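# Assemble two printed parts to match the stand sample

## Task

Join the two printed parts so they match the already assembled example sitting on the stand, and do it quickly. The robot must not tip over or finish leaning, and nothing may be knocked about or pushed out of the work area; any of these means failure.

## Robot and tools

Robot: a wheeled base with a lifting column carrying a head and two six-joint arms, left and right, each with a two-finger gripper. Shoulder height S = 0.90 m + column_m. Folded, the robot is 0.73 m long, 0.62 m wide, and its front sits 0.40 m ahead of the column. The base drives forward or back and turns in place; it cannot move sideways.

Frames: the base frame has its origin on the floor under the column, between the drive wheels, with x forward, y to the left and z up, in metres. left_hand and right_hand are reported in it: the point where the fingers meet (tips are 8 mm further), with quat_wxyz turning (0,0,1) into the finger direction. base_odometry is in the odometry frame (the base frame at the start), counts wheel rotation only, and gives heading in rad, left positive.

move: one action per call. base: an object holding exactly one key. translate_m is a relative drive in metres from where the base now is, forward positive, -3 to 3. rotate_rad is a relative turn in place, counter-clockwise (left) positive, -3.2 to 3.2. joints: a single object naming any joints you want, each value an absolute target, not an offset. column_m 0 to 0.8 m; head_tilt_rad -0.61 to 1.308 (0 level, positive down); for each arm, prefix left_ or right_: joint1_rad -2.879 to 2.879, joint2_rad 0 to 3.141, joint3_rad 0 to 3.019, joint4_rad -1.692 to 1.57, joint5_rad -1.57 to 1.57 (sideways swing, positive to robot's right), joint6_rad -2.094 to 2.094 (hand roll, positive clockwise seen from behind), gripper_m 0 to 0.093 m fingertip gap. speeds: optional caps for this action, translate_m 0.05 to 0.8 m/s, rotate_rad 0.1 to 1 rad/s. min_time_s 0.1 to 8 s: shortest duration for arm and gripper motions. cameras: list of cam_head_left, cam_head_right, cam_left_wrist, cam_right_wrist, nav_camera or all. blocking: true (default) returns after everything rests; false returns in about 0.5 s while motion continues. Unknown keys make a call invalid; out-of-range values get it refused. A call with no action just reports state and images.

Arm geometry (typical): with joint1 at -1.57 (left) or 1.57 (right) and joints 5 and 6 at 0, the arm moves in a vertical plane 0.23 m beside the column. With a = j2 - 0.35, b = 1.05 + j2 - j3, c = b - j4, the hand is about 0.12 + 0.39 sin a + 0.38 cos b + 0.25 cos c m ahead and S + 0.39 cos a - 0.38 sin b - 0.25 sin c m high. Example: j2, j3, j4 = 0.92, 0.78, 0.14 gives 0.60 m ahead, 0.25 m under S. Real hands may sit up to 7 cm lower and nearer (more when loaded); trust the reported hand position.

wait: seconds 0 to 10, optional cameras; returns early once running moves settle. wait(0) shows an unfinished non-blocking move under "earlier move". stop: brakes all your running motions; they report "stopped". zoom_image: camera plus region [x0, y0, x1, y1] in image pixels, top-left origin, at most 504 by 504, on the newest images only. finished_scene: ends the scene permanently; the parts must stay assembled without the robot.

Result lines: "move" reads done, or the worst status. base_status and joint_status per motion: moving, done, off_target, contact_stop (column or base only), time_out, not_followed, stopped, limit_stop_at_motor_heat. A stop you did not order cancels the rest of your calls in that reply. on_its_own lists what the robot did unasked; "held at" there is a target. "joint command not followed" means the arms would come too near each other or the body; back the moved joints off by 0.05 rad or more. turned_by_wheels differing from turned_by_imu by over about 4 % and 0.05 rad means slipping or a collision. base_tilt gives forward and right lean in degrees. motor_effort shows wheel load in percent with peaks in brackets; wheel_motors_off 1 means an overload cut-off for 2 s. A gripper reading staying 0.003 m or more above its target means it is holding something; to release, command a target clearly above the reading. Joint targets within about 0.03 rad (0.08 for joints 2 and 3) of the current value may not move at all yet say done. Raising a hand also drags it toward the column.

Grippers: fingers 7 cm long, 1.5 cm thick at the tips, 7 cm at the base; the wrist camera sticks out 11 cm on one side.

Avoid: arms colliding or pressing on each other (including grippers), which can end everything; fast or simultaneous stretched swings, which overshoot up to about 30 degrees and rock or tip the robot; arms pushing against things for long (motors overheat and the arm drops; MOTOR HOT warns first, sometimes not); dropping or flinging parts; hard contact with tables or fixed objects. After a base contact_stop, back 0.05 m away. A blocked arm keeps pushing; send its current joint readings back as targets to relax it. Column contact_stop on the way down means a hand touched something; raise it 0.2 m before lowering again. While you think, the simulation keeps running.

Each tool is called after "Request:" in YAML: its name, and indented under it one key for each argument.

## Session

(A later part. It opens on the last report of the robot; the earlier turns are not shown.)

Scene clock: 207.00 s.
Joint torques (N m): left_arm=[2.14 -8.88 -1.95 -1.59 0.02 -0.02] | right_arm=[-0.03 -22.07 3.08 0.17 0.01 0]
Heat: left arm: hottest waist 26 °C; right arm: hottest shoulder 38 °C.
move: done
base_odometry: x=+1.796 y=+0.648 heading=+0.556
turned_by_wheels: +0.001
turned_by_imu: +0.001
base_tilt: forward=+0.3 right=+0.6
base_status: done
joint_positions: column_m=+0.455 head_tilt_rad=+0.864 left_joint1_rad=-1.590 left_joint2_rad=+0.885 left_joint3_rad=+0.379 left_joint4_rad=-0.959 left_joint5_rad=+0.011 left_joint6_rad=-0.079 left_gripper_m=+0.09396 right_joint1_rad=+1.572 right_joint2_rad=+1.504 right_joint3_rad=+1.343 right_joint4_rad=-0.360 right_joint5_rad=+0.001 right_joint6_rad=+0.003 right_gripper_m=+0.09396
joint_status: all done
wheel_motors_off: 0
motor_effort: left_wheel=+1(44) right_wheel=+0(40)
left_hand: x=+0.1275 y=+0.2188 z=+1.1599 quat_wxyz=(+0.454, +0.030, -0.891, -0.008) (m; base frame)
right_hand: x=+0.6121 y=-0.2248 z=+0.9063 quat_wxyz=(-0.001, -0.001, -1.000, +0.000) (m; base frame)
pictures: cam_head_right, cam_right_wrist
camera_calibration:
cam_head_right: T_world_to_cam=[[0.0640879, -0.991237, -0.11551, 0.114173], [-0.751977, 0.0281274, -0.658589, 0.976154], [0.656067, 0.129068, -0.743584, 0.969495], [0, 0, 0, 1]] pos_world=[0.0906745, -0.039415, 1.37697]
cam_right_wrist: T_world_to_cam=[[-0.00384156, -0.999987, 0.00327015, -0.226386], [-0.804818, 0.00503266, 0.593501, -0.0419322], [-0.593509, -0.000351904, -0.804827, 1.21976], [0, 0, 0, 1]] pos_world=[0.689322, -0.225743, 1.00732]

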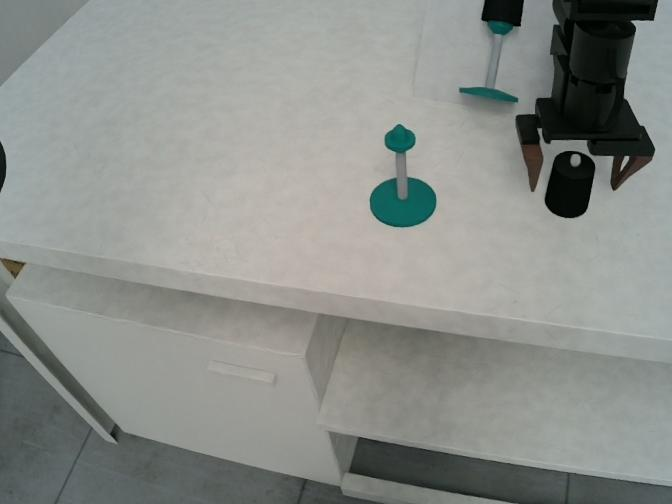

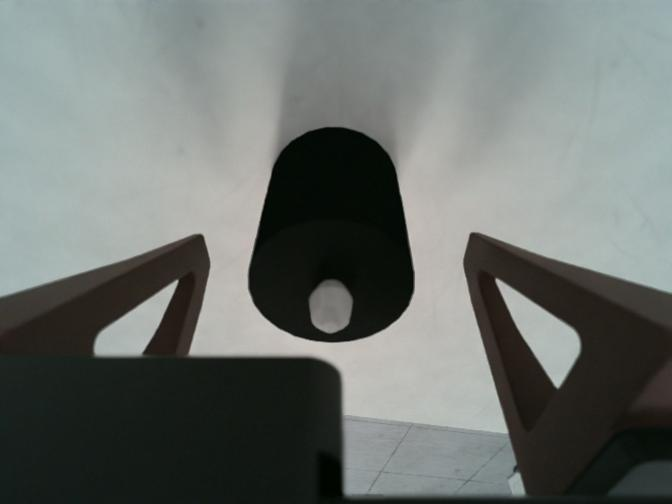

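Request:
move:
  joints: {"column_m": 0.435}
  cameras: ["cam_head_right","cam_right_wrist"]

Scene clock: 211.10 s.
Joint torques (N m): left_arm=[2.14 -9 -2.02 -1.55 0.02 -0.02] | right_arm=[-0.26 -22.24 3.12 0.28 -0.01 -0.02]
Heat: left arm: hottest waist 26 °C; right arm: hottest shoulder 38 °C.
move: done
base_odometry: x=+1.796 y=+0.648 heading=+0.556
turned_by_wheels: +0.000
turned_by_imu: -0.001
base_tilt: forward=+0.2 right=+0.6
base_status: not commanded
joint_positions: column_m=+0.435 head_tilt_rad=+0.864 left_joint1_rad=-1.590 left_joint2_rad=+0.885 left_joint3_rad=+0.379 left_joint4_rad=-0.959 left_joint5_rad=+0.011 left_joint6_rad=-0.079 left_gripper_m=+0.09396 right_joint1_rad=+1.572 right_joint2_rad=+1.504 right_joint3_rad=+1.343 right_joint4_rad=-0.360 right_joint5_rad=+0.001 right_joint6_rad=+0.003 right_gripper_m=+0.09396
joint_status: all done
wheel_motors_off: 0
motor_effort: left_wheel=+1(5) right_wheel=-1(1)
left_hand: x=+0.1275 y=+0.2188 z=+1.1399 quat_wxyz=(+0.454, +0.030, -0.891, -0.008) (m; base frame)
right_hand: x=+0.6121 y=-0.2248 z=+0.8863 quat_wxyz=(-0.001, -0.001, -1.000, +0.000) (m; base frame)
pictures: cam_head_right, cam_right_wrist
camera_calibration:
cam_head_right: T_world_to_cam=[[0.0640879, -0.991237, -0.11551, 0.111863], [-0.751977, 0.0281274, -0.658589, 0.962982], [0.656067, 0.129068, -0.743584, 0.954623], [0, 0, 0, 1]] pos_world=[0.0906745, -0.039415, 1.35697]
cam_right_wrist: T_world_to_cam=[[-0.00384156, -0.999987, 0.00327015, -0.226321], [-0.804818, 0.00503266, 0.593501, -0.0300621], [-0.593509, -0.000351904, -0.804827, 1.20366], [0, 0, 0, 1]] pos_world=[0.689322, -0.225743, 0.987324]

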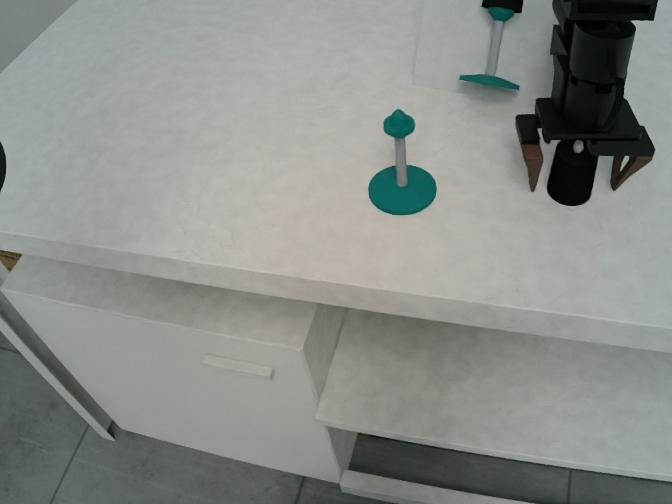

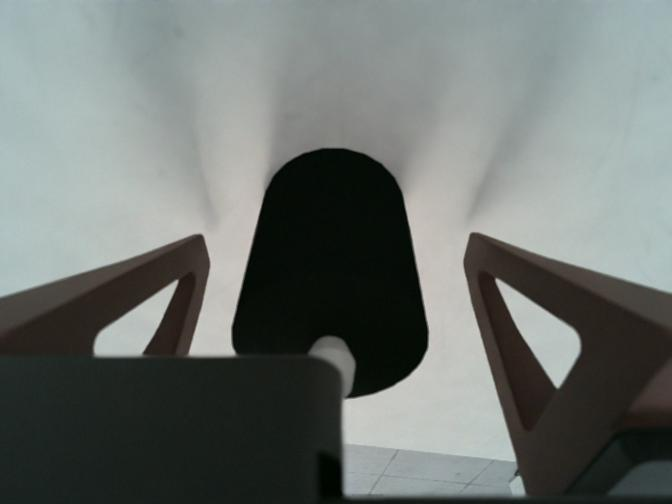

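Request:
move:
  joints: {"right_gripper_m": 0.044}
  min_time_s: 2
  cameras: ["cam_head_right","cam_right_wrist"]

Scene clock: 218.73 s.
Joint torques (N m): left_arm=[2.08 -8.94 -2.03 -1.57 0.02 -0.02] | right_arm=[0.09 -22.65 3.1 0.2 -0.05 0.01]
Heat: left arm: hottest waist 26 °C; right arm: hottest shoulder 38 °C.
move: off_target
base_odometry: x=+1.796 y=+0.648 heading=+0.556
turned_by_wheels: +0.000
turned_by_imu: -0.001
base_tilt: forward=+0.3 right=+0.5
base_status: not commanded
joint_positions: column_m=+0.435 head_tilt_rad=+0.864 left_joint1_rad=-1.590 left_joint2_rad=+0.885 left_joint3_rad=+0.379 left_joint4_rad=-0.959 left_joint5_rad=+0.011 left_joint6_rad=-0.079 left_gripper_m=+0.09396 right_joint1_rad=+1.572 right_joint2_rad=+1.504 right_joint3_rad=+1.343 right_joint4_rad=-0.360 right_joint5_rad=+0.001 right_joint6_rad=+0.003 right_gripper_m=+0.04915
joint_status: right_gripper_m off_target (ended at +0.04918, target +0.04400)
wheel_motors_off: 0
motor_effort: left_wheel=-1(4) right_wheel=-1(1)
left_hand: x=+0.1275 y=+0.2188 z=+1.1399 quat_wxyz=(+0.454, +0.030, -0.891, -0.008) (m; base frame)
right_hand: x=+0.6121 y=-0.2248 z=+0.8863 quat_wxyz=(-0.001, -0.001, -1.000, +0.000) (m; base frame)
pictures: cam_head_right, cam_right_wrist
camera_calibration:
cam_head_right: T_world_to_cam=[[0.0640879, -0.991237, -0.11551, 0.111863], [-0.751977, 0.0281274, -0.658589, 0.962982], [0.656067, 0.129068, -0.743584, 0.954623], [0, 0, 0, 1]] pos_world=[0.0906745, -0.039415, 1.35697]
cam_right_wrist: T_world_to_cam=[[-0.00384156, -0.999987, 0.00327015, -0.226321], [-0.804818, 0.00503266, 0.593501, -0.0300621], [-0.593509, -0.000351904, -0.804827, 1.20366], [0, 0, 0, 1]] pos_world=[0.689322, -0.225743, 0.987324]

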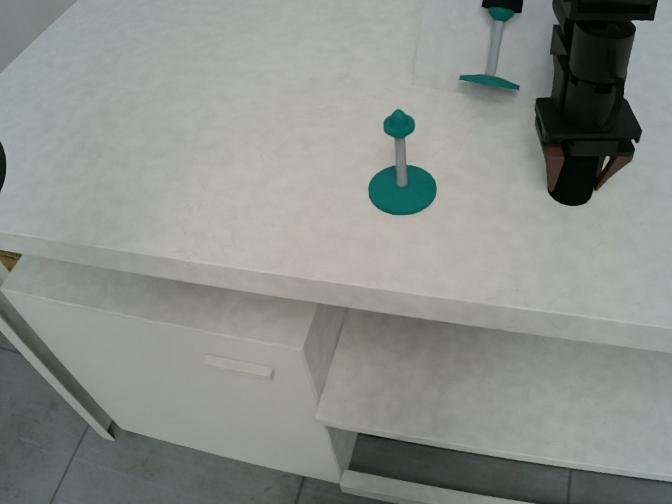

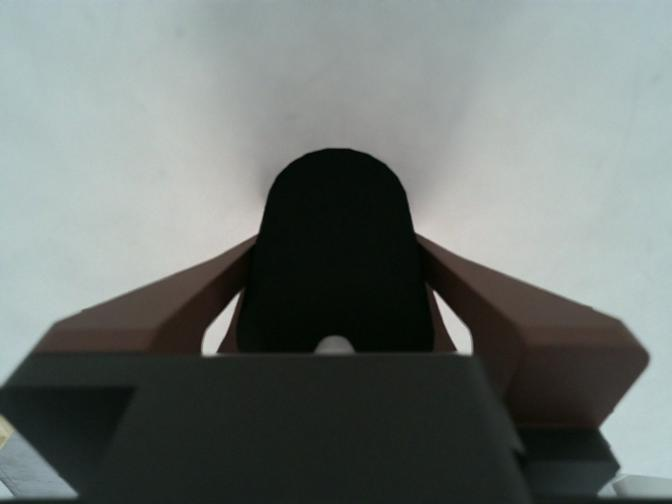

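Request:
move:
  joints: {"column_m": 0.60}
  cameras: ["cam_head_left","cam_right_wrist"]

Request:
move:
  base: {"translate_m": -0.029}
  speeds: {"translate_m": 0.1}

Request:
move:
  base: {"rotate_rad": 0.31}
  speeds: {"rotate_rad": 0.3}
  cameras: ["cam_head_left","cam_head_right","cam_right_wrist"]

Scene clock: 232.07 s.
Joint torques (N m): left_arm=[2.26 -9 -2.03 -1.55 0.03 -0.02] | right_arm=[-0.09 -21.95 3.29 0.17 -0.02 -0.01]
Heat: left arm: hottest waist 26 °C; right arm: hottest shoulder 38 °C.
move: done
base_odometry: x=+1.796 y=+0.648 heading=+0.556
turned_by_wheels: +0.000
turned_by_imu: -0.001
base_tilt: forward=+0.3 right=+0.6
base_status: not commanded
joint_positions: column_m=+0.600 head_tilt_rad=+0.864 left_joint1_rad=-1.590 left_joint2_rad=+0.885 left_joint3_rad=+0.379 left_joint4_rad=-0.959 left_joint5_rad=+0.011 left_joint6_rad=-0.079 left_gripper_m=+0.09396 right_joint1_rad=+1.572 right_joint2_rad=+1.504 right_joint3_rad=+1.343 right_joint4_rad=-0.360 right_joint5_rad=+0.001 right_joint6_rad=+0.003 right_gripper_m=+0.04915
joint_status: all done
wheel_motors_off: 0
motor_effort: left_wheel=+3(4) right_wheel=-1(1)
left_hand: x=+0.1275 y=+0.2188 z=+1.3048 quat_wxyz=(+0.454, +0.030, -0.891, -0.008) (m; base frame)
right_hand: x=+0.6121 y=-0.2248 z=+1.0512 quat_wxyz=(-0.001, -0.001, -1.000, +0.000) (m; base frame)
pictures: cam_head_left, cam_right_wrist
camera_calibration:
cam_head_left: T_world_to_cam=[[0.0635914, -0.991315, -0.115112, 0.193165], [-0.752462, 0.028142, -0.658034, 1.07071], [0.655559, 0.128463, -0.744137, 1.07828], [0, 0, 0, 1]] pos_world=[0.0865101, 0.0228366, 1.52919]
cam_right_wrist: T_world_to_cam=[[-0.00384156, -0.999987, 0.00327015, -0.22686], [-0.804818, 0.00503266, 0.593501, -0.12793], [-0.593509, -0.000351904, -0.804827, 1.33638], [0, 0, 0, 1]] pos_world=[0.689322, -0.225743, 1.15222]

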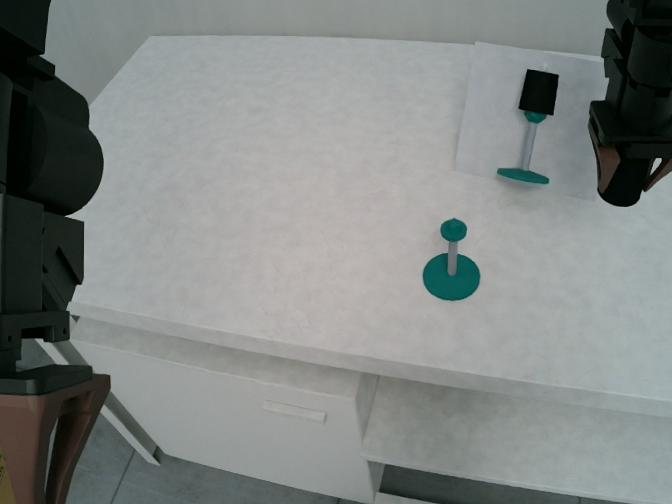

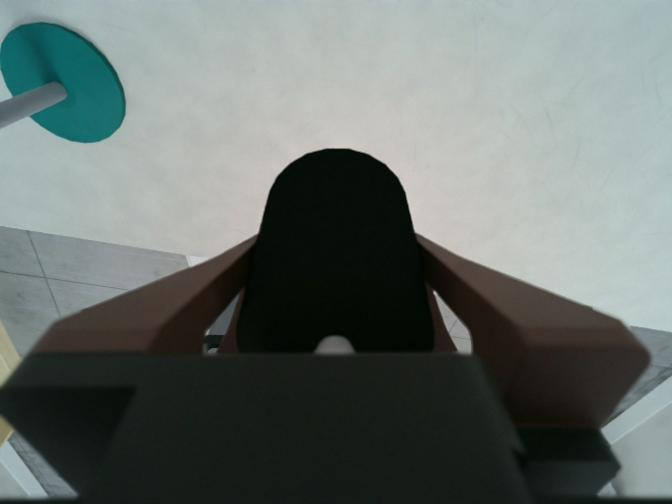

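Scene clock: 233.00 s.
Joint torques (N m): left_arm=[2.08 -8.88 -1.95 -1.57 0.02 -0.02] | right_arm=[-0.26 -22.12 3.22 0.12 -0.03 -0.05]
Heat: left arm: hottest waist 26 °C; right arm: hottest shoulder 38 °C.
move: done
base_odometry: x=+1.771 y=+0.633 heading=+0.555
turned_by_wheels: -0.002
turned_by_imu: -0.002
base_tilt: forward=+0.3 right=+0.5
base_status: done
joint_positions: column_m=+0.600 head_tilt_rad=+0.864 left_joint1_rad=-1.590 left_joint2_rad=+0.885 left_joint3_rad=+0.377 left_joint4_rad=-0.959 left_joint5_rad=+0.011 left_joint6_rad=-0.079 left_gripper_m=+0.09396 right_joint1_rad=+1.572 right_joint2_rad=+1.504 right_joint3_rad=+1.343 right_joint4_rad=-0.360 right_joint5_rad=+0.001 right_joint6_rad=+0.003 right_gripper_m=+0.04915
joint_status: not commanded
wheel_motors_off: 0
motor_effort: left_wheel=-1(52) right_wheel=+0(30)
left_hand: x=+0.1267 y=+0.2188 z=+1.3051 quat_wxyz=(+0.454, +0.030, -0.890, -0.008) (m; base frame)
right_hand: x=+0.6121 y=-0.2247 z=+1.0512 quat_wxyz=(-0.001, -0.001, -1.000, +0.000) (m; base frame)
pictures: none

Scene clock: 234.80 s.
Joint torques (N m): left_arm=[2.02 -8.94 -1.91 -1.57 0.02 -0.03] | right_arm=[-0.26 -22.01 3.08 0.18 -0.03 0]
Heat: left arm: hottest waist 26 °C; right arm: hottest shoulder 38 °C.
move: done
base_odometry: x=+1.771 y=+0.633 heading=+0.864
turned_by_wheels: +0.309
turned_by_imu: +0.301
base_tilt: forward=+0.3 right=+0.6
base_status: done
joint_positions: column_m=+0.600 head_tilt_rad=+0.864 left_joint1_rad=-1.590 left_joint2_rad=+0.885 left_joint3_rad=+0.377 left_joint4_rad=-0.959 left_joint5_rad=+0.011 left_joint6_rad=-0.079 left_gripper_m=+0.09396 right_joint1_rad=+1.572 right_joint2_rad=+1.504 right_joint3_rad=+1.343 right_joint4_rad=-0.360 right_joint5_rad=+0.001 right_joint6_rad=+0.003 right_gripper_m=+0.04915
joint_status: not commanded
wheel_motors_off: 0
motor_effort: left_wheel=-2(45) right_wheel=+0(37)
left_hand: x=+0.1267 y=+0.2188 z=+1.3051 quat_wxyz=(+0.454, +0.030, -0.890, -0.008) (m; base frame)
right_hand: x=+0.6121 y=-0.2247 z=+1.0512 quat_wxyz=(-0.001, -0.001, -1.000, +0.000) (m; base frame)
pictures: cam_head_left, cam_head_right, cam_right_wrist
camera_calibration:
cam_head_left: T_world_to_cam=[[0.0635914, -0.991315, -0.115112, 0.193165], [-0.752462, 0.028142, -0.658034, 1.07071], [0.655559, 0.128463, -0.744137, 1.07828], [0, 0, 0, 1]] pos_world=[0.0865101, 0.0228366, 1.52919]
cam_head_right: T_world_to_cam=[[0.0640879, -0.991237, -0.11551, 0.130911], [-0.751977, 0.0281274, -0.658589, 1.07158], [0.656067, 0.129068, -0.743584, 1.07724], [0, 0, 0, 1]] pos_world=[0.0906745, -0.039415, 1.52187]
cam_right_wrist: T_world_to_cam=[[-0.00385485, -0.999988, 0.00290986, -0.226337], [-0.804818, 0.00482952, 0.593502, -0.127978], [-0.593509, -0.0000540542, -0.804827, 1.33645], [0, 0, 0, 1]] pos_world=[0.689322, -0.225644, 1.15222]

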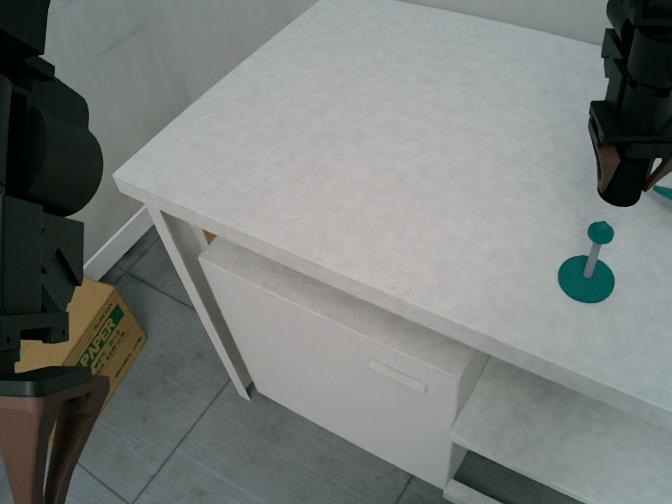

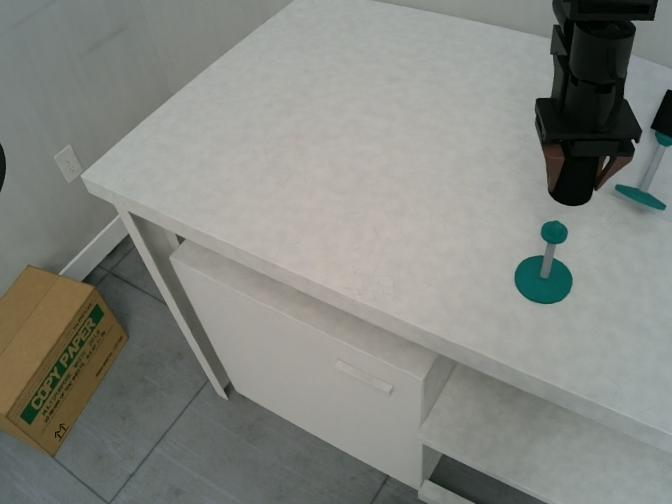

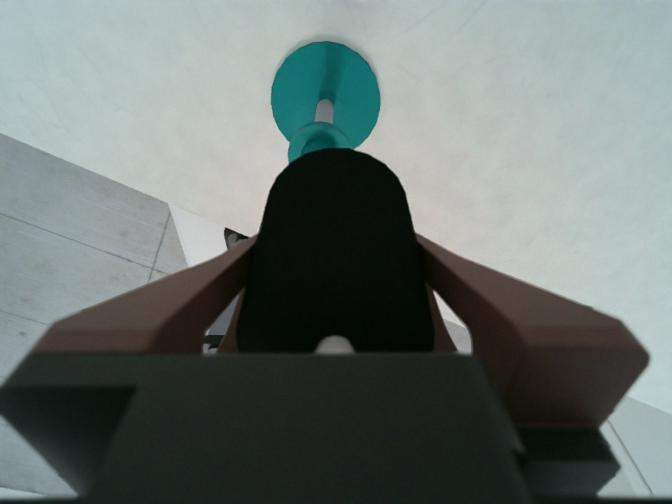

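Request:
move:
  base: {"rotate_rad": 0.013}
  speeds: {"rotate_rad": 0.1}

Request:
move:
  base: {"translate_m": 0.005}
  speeds: {"translate_m": 0.05}
  joints: {"column_m": 0.56}
  cameras: ["cam_head_left","cam_head_right","cam_right_wrist"]

Request:
zoom_image:
  camera: "cam_head_right"
  region: [480, 130, 640, 310]

Request:
zoom_image:
  camera: "cam_head_left"
  region: [510, 130, 670, 310]

Scene clock: 251.73 s.
Joint torques (N m): left_arm=[2.14 -8.94 -1.88 -1.55 0.03 -0.02] | right_arm=[-0.5 -22.18 3.14 0.09 0.03 -0.05]
Heat: left arm: hottest waist 26 °C; right arm: hottest shoulder 39 °C.
move: done
base_odometry: x=+1.771 y=+0.633 heading=+0.876
turned_by_wheels: +0.012
turned_by_imu: +0.011
base_tilt: forward=+0.3 right=+0.5
base_status: done
joint_positions: column_m=+0.600 head_tilt_rad=+0.864 left_joint1_rad=-1.590 left_joint2_rad=+0.885 left_joint3_rad=+0.377 left_joint4_rad=-0.959 left_joint5_rad=+0.011 left_joint6_rad=-0.079 left_gripper_m=+0.09396 right_joint1_rad=+1.573 right_joint2_rad=+1.504 right_joint3_rad=+1.343 right_joint4_rad=-0.360 right_joint5_rad=+0.000 right_joint6_rad=+0.003 right_gripper_m=+0.04914
joint_status: not commanded
wheel_motors_off: 0
motor_effort: left_wheel=-4(26) right_wheel=+0(25)
left_hand: x=+0.1267 y=+0.2188 z=+1.3051 quat_wxyz=(+0.454, +0.030, -0.890, -0.008) (m; base frame)
right_hand: x=+0.6121 y=-0.2242 z=+1.0512 quat_wxyz=(-0.001, -0.001, -1.000, -0.001) (m; base frame)
pictures: none

Scene clock: 252.83 s.
Joint torques (N m): left_arm=[2.2 -8.88 -1.98 -1.58 0.03 -0.02] | right_arm=[0.03 -22.3 3.15 0.08 0.07 -0.03]
Heat: left arm: hottest waist 26 °C; right arm: hottest shoulder 39 °C.
move: done
base_odometry: x=+1.775 y=+0.637 heading=+0.876
turned_by_wheels: +0.000
turned_by_imu: +0.000
base_tilt: forward=+0.3 right=+0.5
base_status: done
joint_positions: column_m=+0.560 head_tilt_rad=+0.864 left_joint1_rad=-1.590 left_joint2_rad=+0.884 left_joint3_rad=+0.378 left_joint4_rad=-0.959 left_joint5_rad=+0.011 left_joint6_rad=-0.079 left_gripper_m=+0.09396 right_joint1_rad=+1.573 right_joint2_rad=+1.504 right_joint3_rad=+1.344 right_joint4_rad=-0.360 right_joint5_rad=+0.000 right_joint6_rad=+0.003 right_gripper_m=+0.04914
joint_status: all done
wheel_motors_off: 0
motor_effort: left_wheel=+1(36) right_wheel=+1(53)
left_hand: x=+0.1275 y=+0.2188 z=+1.2650 quat_wxyz=(+0.453, +0.030, -0.891, -0.008) (m; base frame)
right_hand: x=+0.6127 y=-0.2242 z=+1.0115 quat_wxyz=(-0.001, -0.001, -1.000, -0.001) (m; base frame)
pictures: cam_head_left, cam_head_right, cam_right_wrist
camera_calibration:
cam_head_left: T_world_to_cam=[[0.0636711, -0.991314, -0.115078, 0.188514], [-0.751995, 0.0281506, -0.658568, 1.04521], [0.656087, 0.128469, -0.74367, 1.04785], [0, 0, 0, 1]] pos_world=[0.08651, 0.0228366, 1.48929]
cam_head_right: T_world_to_cam=[[0.0641679, -0.991236, -0.115475, 0.126243], [-0.751509, 0.028136, -0.659123, 1.04605], [0.656595, 0.129075, -0.743117, 1.04683], [0, 0, 0, 1]] pos_world=[0.0906746, -0.0394149, 1.48197]
cam_right_wrist: T_world_to_cam=[[-0.00347757, -0.999992, 0.00189261, -0.22485], [-0.805463, 0.00392271, 0.592633, -0.10289], [-0.592635, 0.000536494, -0.805471, 1.30498], [0, 0, 0, 1]] pos_world=[0.689721, -0.225145, 1.11252]

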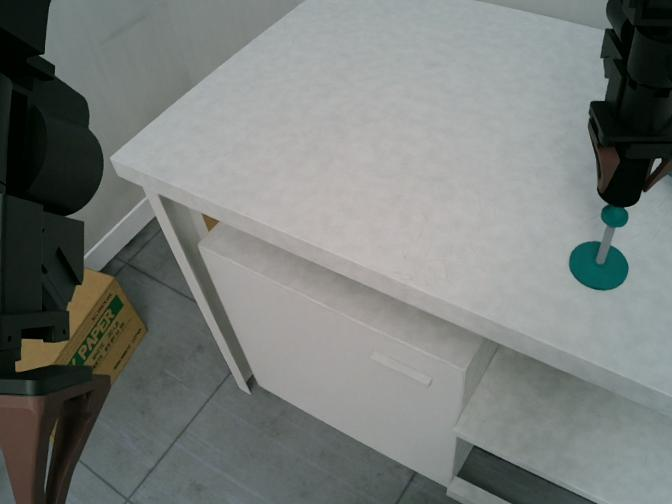

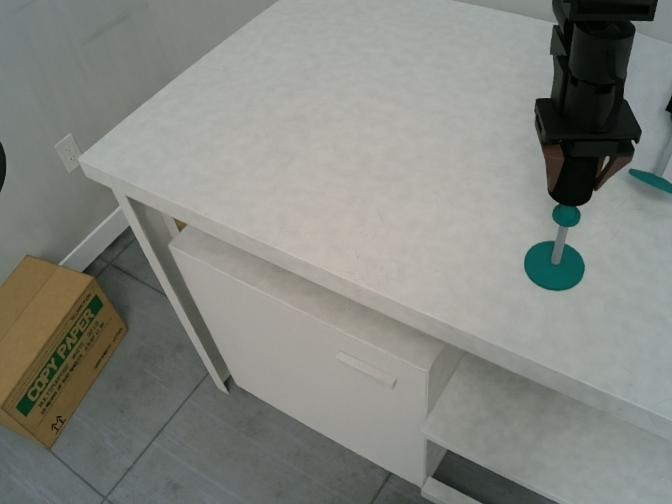

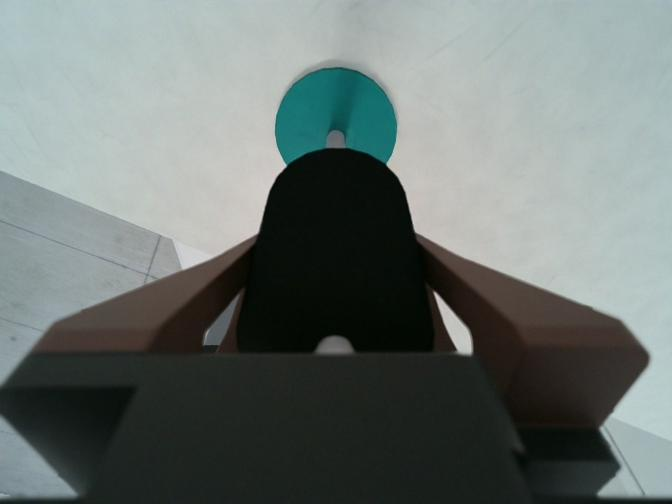

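Scaled by 2.800 from the camera's 672x504 image, which has a finer 960x720 frame.

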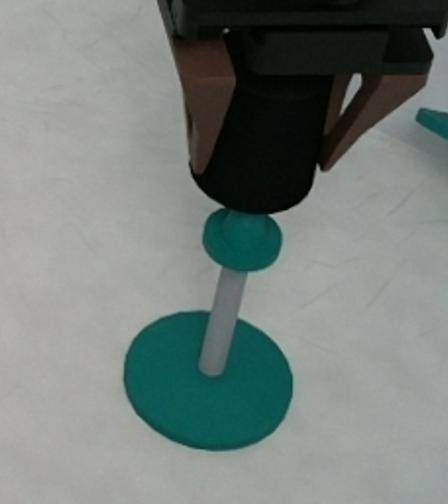

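Scaled by 2.800 from the camera's 672x504 image, which has a finer 960x720 frame.

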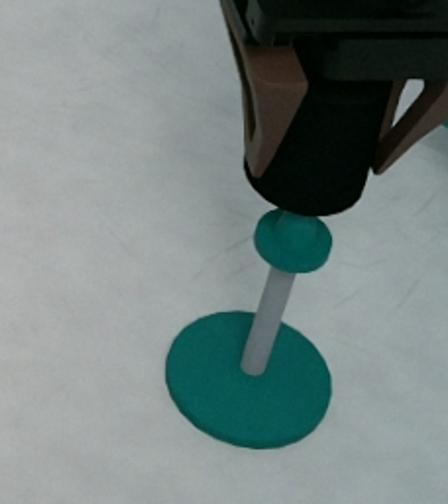

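Request:
move:
  joints: {"column_m": 0.535}
  cameras: ["cam_head_left","cam_head_right","cam_right_wrist"]

Request:
zoom_image:
  camera: "cam_head_right"
  region: [480, 110, 640, 290]

Request:
zoom_image:
  camera: "cam_head_left"
  region: [510, 110, 670, 290]

Scene clock: 264.53 s.
Joint torques (N m): left_arm=[2.14 -8.88 -1.99 -1.57 0.03 -0.02] | right_arm=[-0.09 -20.19 3.51 0.51 -0.01 0]
Heat: left arm: hottest waist 26 °C; right arm: hottest shoulder 39 °C.
move: done
base_odometry: x=+1.775 y=+0.637 heading=+0.876
turned_by_wheels: +0.000
turned_by_imu: -0.001
base_tilt: forward=+0.3 right=+0.6
base_status: not commanded
joint_positions: column_m=+0.535 head_tilt_rad=+0.864 left_joint1_rad=-1.590 left_joint2_rad=+0.884 left_joint3_rad=+0.378 left_joint4_rad=-0.959 left_joint5_rad=+0.011 left_joint6_rad=-0.079 left_gripper_m=+0.09396 right_joint1_rad=+1.573 right_joint2_rad=+1.475 right_joint3_rad=+1.343 right_joint4_rad=-0.365 right_joint5_rad=+0.000 right_joint6_rad=+0.003 right_gripper_m=+0.04914
joint_status: all done
wheel_motors_off: 0
motor_effort: left_wheel=+1(3) right_wheel=+4(4)
left_hand: x=+0.1275 y=+0.2188 z=+1.2400 quat_wxyz=(+0.453, +0.030, -0.891, -0.008) (m; base frame)
right_hand: x=+0.6243 y=-0.2242 z=+1.0011 quat_wxyz=(-0.013, -0.001, -1.000, -0.001) (m; base frame)
pictures: cam_head_left, cam_head_right, cam_right_wrist
camera_calibration:
cam_head_left: T_world_to_cam=[[0.0636711, -0.991314, -0.115078, 0.185637], [-0.751995, 0.0281506, -0.658568, 1.02874], [0.656087, 0.128469, -0.74367, 1.02925], [0, 0, 0, 1]] pos_world=[0.08651, 0.0228366, 1.46429]
cam_head_right: T_world_to_cam=[[0.0641679, -0.991236, -0.115475, 0.123356], [-0.751509, 0.028136, -0.659123, 1.02958], [0.656595, 0.129075, -0.743117, 1.02825], [0, 0, 0, 1]] pos_world=[0.0906746, -0.0394149, 1.45697]
cam_right_wrist: T_world_to_cam=[[-0.00357871, -0.999992, 0.00172591, -0.224647], [-0.819484, 0.00392183, 0.573088, -0.0590481], [-0.573091, 0.000636558, -0.819492, 1.30535], [0, 0, 0, 1]] pos_world=[0.698889, -0.225245, 1.10395]

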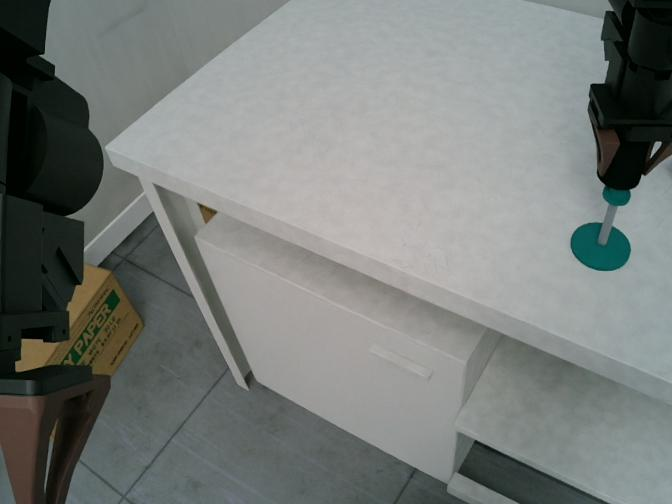

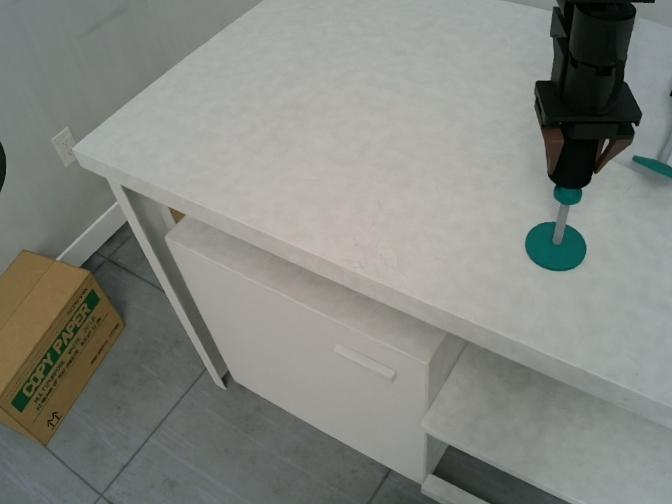

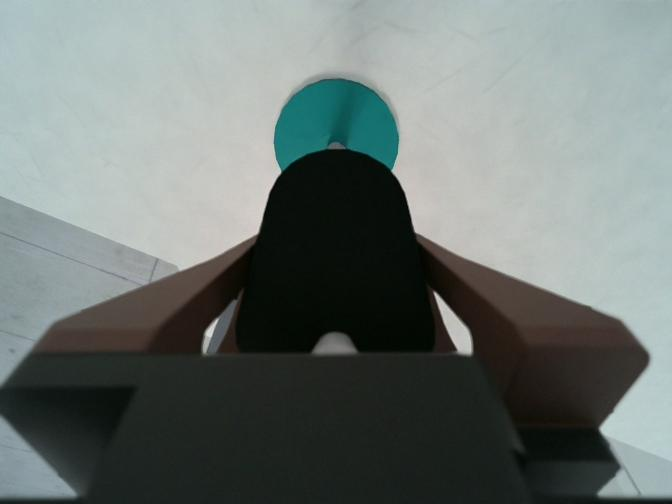

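Scaled by 2.800 from the camera's 672x504 image, which has a finer 960x720 frame.

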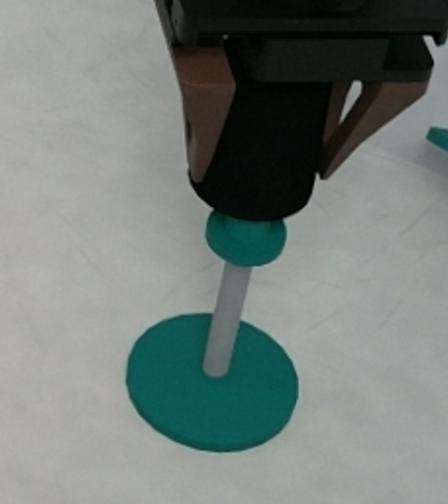

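Scaled by 2.800 from the camera's 672x504 image, which has a finer 960x720 frame.

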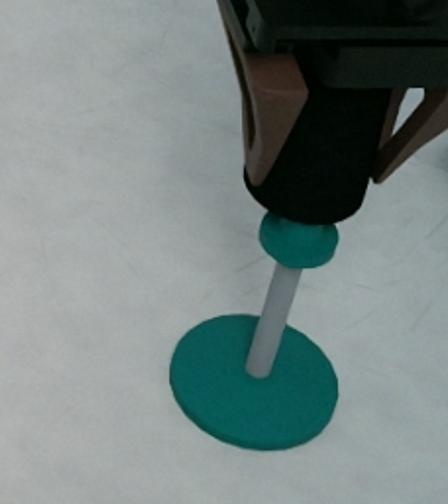

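Request:
move:
  joints: {"column_m": 0.56}
  cameras: ["cam_head_left","cam_head_right","cam_right_wrist"]

Request:
zoom_image:
  camera: "cam_head_right"
  region: [530, 150, 610, 240]

Request:
zoom_image:
  camera: "cam_head_left"
  region: [580, 150, 660, 240]

Request:
zoom_image:
  camera: "cam_right_wrist"
  region: [216, 40, 456, 280]

Scene clock: 284.13 s.
Joint torques (N m): left_arm=[2.2 -8.88 -1.98 -1.54 0.03 -0.03] | right_arm=[-0.26 -22.12 3.17 0.43 -0.01 -0.04]
Heat: left arm: hottest waist 26 °C; right arm: hottest shoulder 36 °C.
move: done
base_odometry: x=+1.775 y=+0.637 heading=+0.876
turned_by_wheels: +0.000
turned_by_imu: -0.001
base_tilt: forward=+0.3 right=+0.6
base_status: not commanded
joint_positions: column_m=+0.560 head_tilt_rad=+0.864 left_joint1_rad=-1.590 left_joint2_rad=+0.884 left_joint3_rad=+0.378 left_joint4_rad=-0.959 left_joint5_rad=+0.011 left_joint6_rad=-0.079 left_gripper_m=+0.09396 right_joint1_rad=+1.573 right_joint2_rad=+1.497 right_joint3_rad=+1.343 right_joint4_rad=-0.365 right_joint5_rad=+0.000 right_joint6_rad=+0.003 right_gripper_m=+0.04914
joint_status: all done
wheel_motors_off: 0
motor_effort: left_wheel=+1(3) right_wheel=+4(4)
left_hand: x=+0.1275 y=+0.2188 z=+1.2648 quat_wxyz=(+0.453, +0.030, -0.891, -0.008) (m; base frame)
right_hand: x=+0.6144 y=-0.2242 z=+1.0148 quat_wxyz=(-0.002, -0.001, -1.000, -0.001) (m; base frame)
pictures: cam_head_left, cam_head_right, cam_right_wrist
camera_calibration:
cam_head_left: T_world_to_cam=[[0.0636711, -0.991314, -0.115078, 0.188502], [-0.751995, 0.0281506, -0.658568, 1.04514], [0.656087, 0.128469, -0.74367, 1.04777], [0, 0, 0, 1]] pos_world=[0.08651, 0.0228366, 1.48919]
cam_head_right: T_world_to_cam=[[0.0641679, -0.991236, -0.115475, 0.126231], [-0.751509, 0.028136, -0.659123, 1.04599], [0.656595, 0.129075, -0.743117, 1.04676], [0, 0, 0, 1]] pos_world=[0.0906746, -0.0394149, 1.48187]
cam_right_wrist: T_world_to_cam=[[-0.0034802, -0.999992, 0.00188742, -0.224944], [-0.806351, 0.00392256, 0.591424, -0.101795], [-0.591427, 0.00053635, -0.806359, 1.30884], [0, 0, 0, 1]] pos_world=[0.691219, -0.225245, 1.11603]

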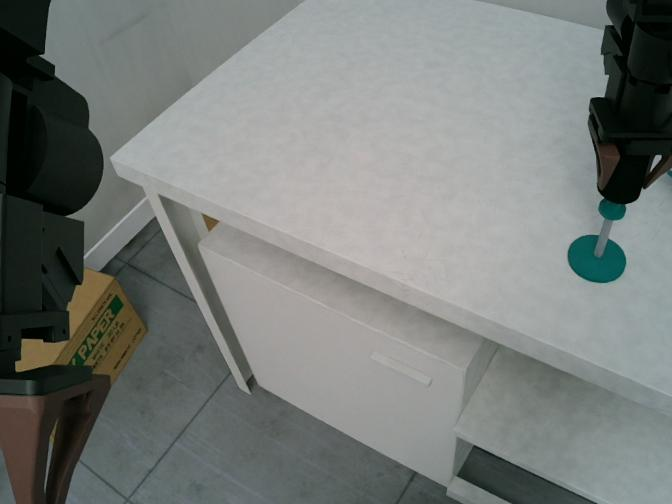

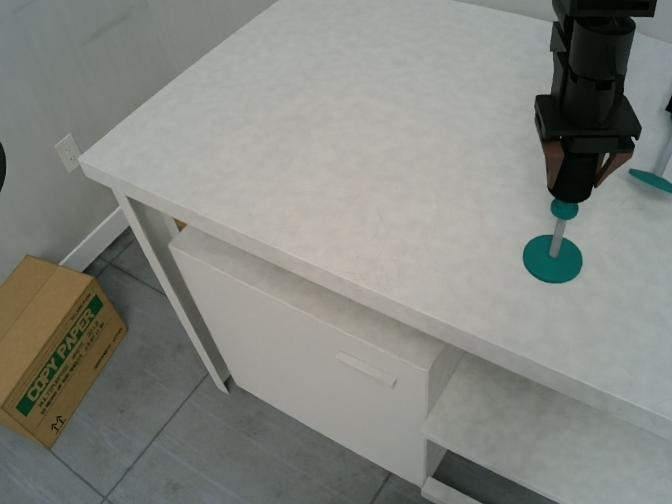

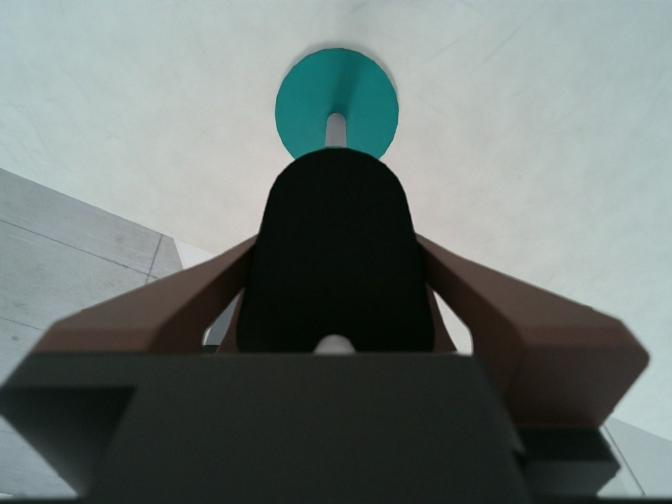

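Scaled by 5.600 from the camera's 672x504 image, which has a finer 960x720 frame.

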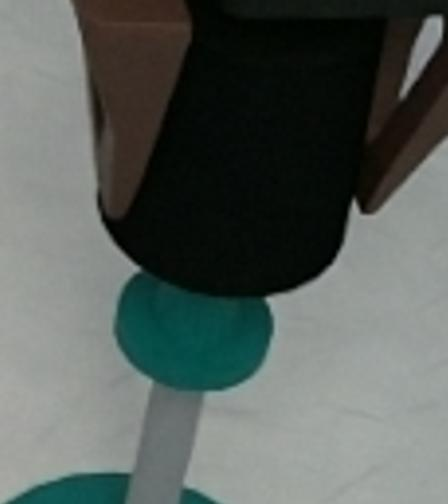

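Scaled by 5.600 from the camera's 672x504 image, which has a finer 960x720 frame.

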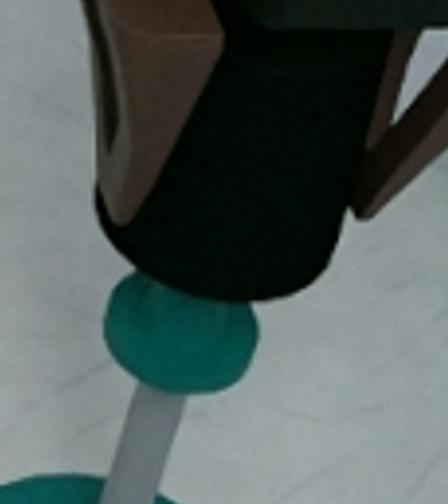

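Scaled by 2.100 from the camera's 672x504 image, which has a finer 960x720 frame.

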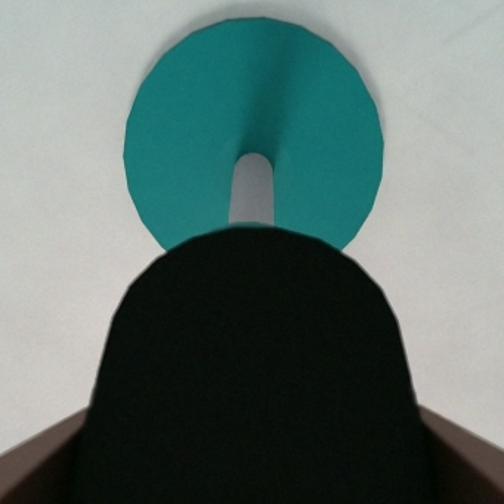

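Request:
move:
  joints: {"left_joint1_rad": -1.571, "left_joint2_rad": 1.975, "left_joint3_rad": 1.696, "left_joint4_rad": 1.329, "left_joint5_rad": 1.45, "left_joint6_rad": 0}
  min_time_s: 3
  cameras: ["cam_left_wrist","cam_head_left","cam_head_right"]

Scene clock: 330.07 s.
Joint torques (N m): left_arm=[2.84 -20.84 5.81 2.44 0.11 0.08] | right_arm=[-0.5 -21.48 3.28 0.39 0.01 -0.05]
Heat: left arm: hottest shoulder 27 °C; right arm: hottest shoulder 34 °C.
move: done
base_odometry: x=+1.775 y=+0.637 heading=+0.876
turned_by_wheels: +0.000
turned_by_imu: -0.001
base_tilt: forward=+0.3 right=+0.6
base_status: not commanded
joint_positions: column_m=+0.560 head_tilt_rad=+0.864 left_joint1_rad=-1.588 left_joint2_rad=+1.945 left_joint3_rad=+1.673 left_joint4_rad=+1.315 left_joint5_rad=+1.448 left_joint6_rad=-0.010 left_gripper_m=+0.09398 right_joint1_rad=+1.573 right_joint2_rad=+1.497 right_joint3_rad=+1.343 right_joint4_rad=-0.365 right_joint5_rad=+0.000 right_joint6_rad=+0.003 right_gripper_m=+0.04914
joint_status: all done
wheel_motors_off: 0
motor_effort: left_wheel=-1(5) right_wheel=+4(4)
left_hand: x=+0.6976 y=+0.0411 z=+1.0836 quat_wxyz=(-0.528, -0.463, -0.528, +0.478) (m; base frame)
right_hand: x=+0.6144 y=-0.2242 z=+1.0148 quat_wxyz=(-0.002, -0.001, -1.000, -0.001) (m; base frame)
pictures: cam_head_left, cam_head_right, cam_left_wrist
camera_calibration:
cam_head_left: T_world_to_cam=[[0.0636711, -0.991314, -0.115078, 0.188502], [-0.751995, 0.0281506, -0.658568, 1.04514], [0.656087, 0.128469, -0.74367, 1.04777], [0, 0, 0, 1]] pos_world=[0.08651, 0.0228366, 1.48919]
cam_head_right: T_world_to_cam=[[0.0641679, -0.991236, -0.115475, 0.126231], [-0.751509, 0.028136, -0.659123, 1.04599], [0.656595, 0.129075, -0.743117, 1.04676], [0, 0, 0, 1]] pos_world=[0.0906746, -0.0394149, 1.48187]
cam_left_wrist: T_world_to_cam=[[-0.993538, -0.11208, 0.017876, 0.678421], [-0.0800961, 0.58081, -0.810089, 0.910593], [0.0804124, -0.806286, -0.586035, 0.744968], [0, 0, 0, 1]] pos_world=[0.687068, 0.147813, 1.16211]

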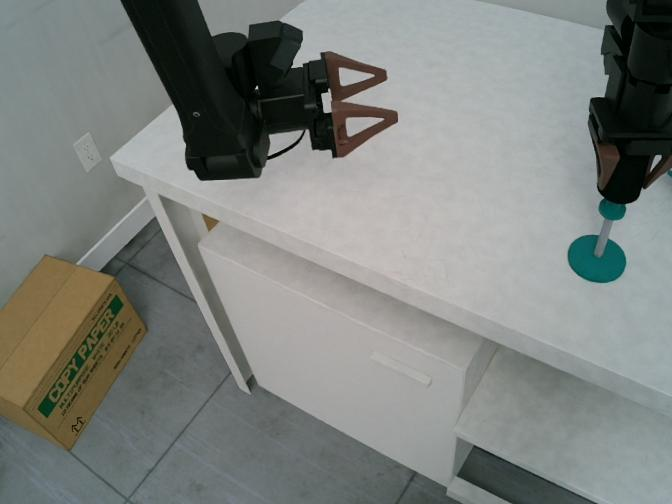

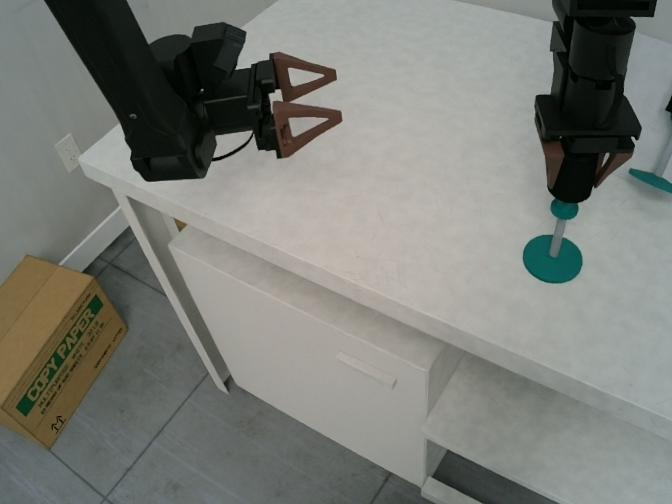

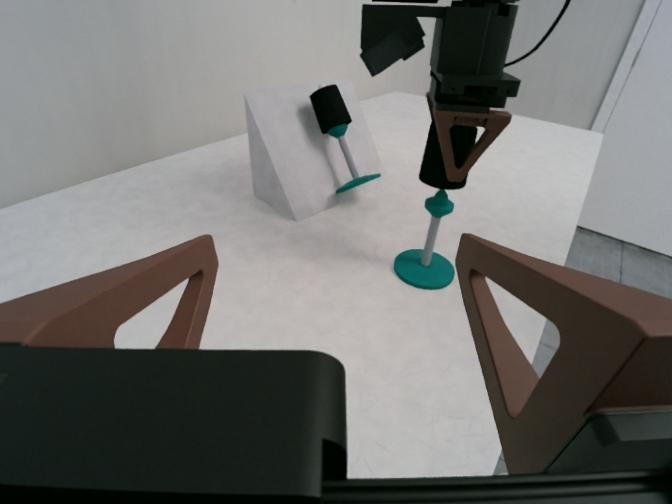

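Excellent view.

Request:
zoom_image:
  camera: "cam_left_wrist"
  region: [370, 90, 530, 300]

Request:
zoom_image:
  camera: "cam_left_wrist"
  region: [400, 140, 480, 240]

Request:
zoom_image:
  camera: "cam_left_wrist"
  region: [290, 70, 390, 200]

Scaled by 2.400 from the camera's 672x504 image, which has a finer 960x720 frame.

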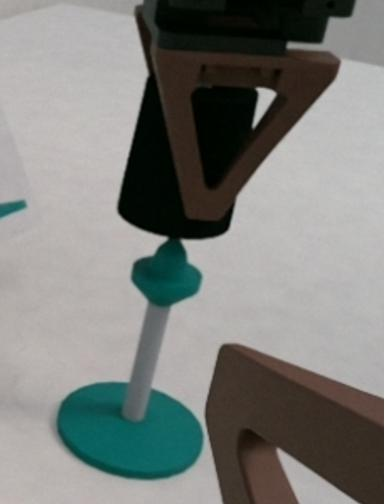

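Scaled by 5.040 from the camera's 672x504 image, which has a finer 960x720 frame.

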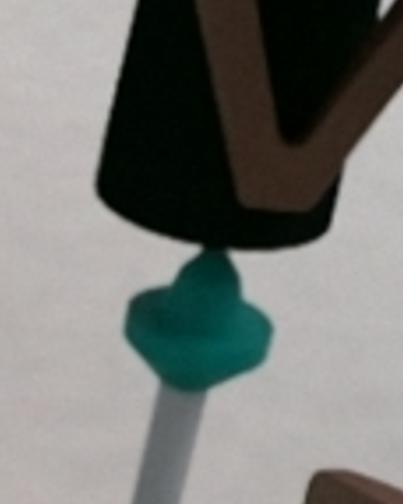

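Scaled by 3.877 from the camera's 672x504 image, which has a finer 960x720 frame.

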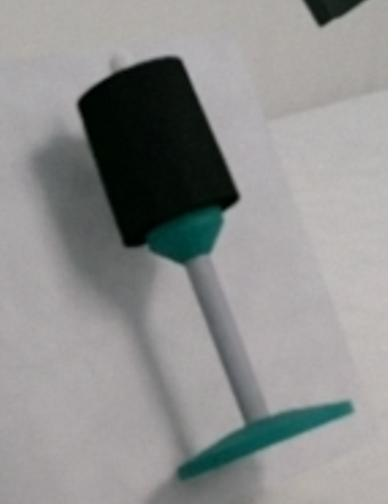

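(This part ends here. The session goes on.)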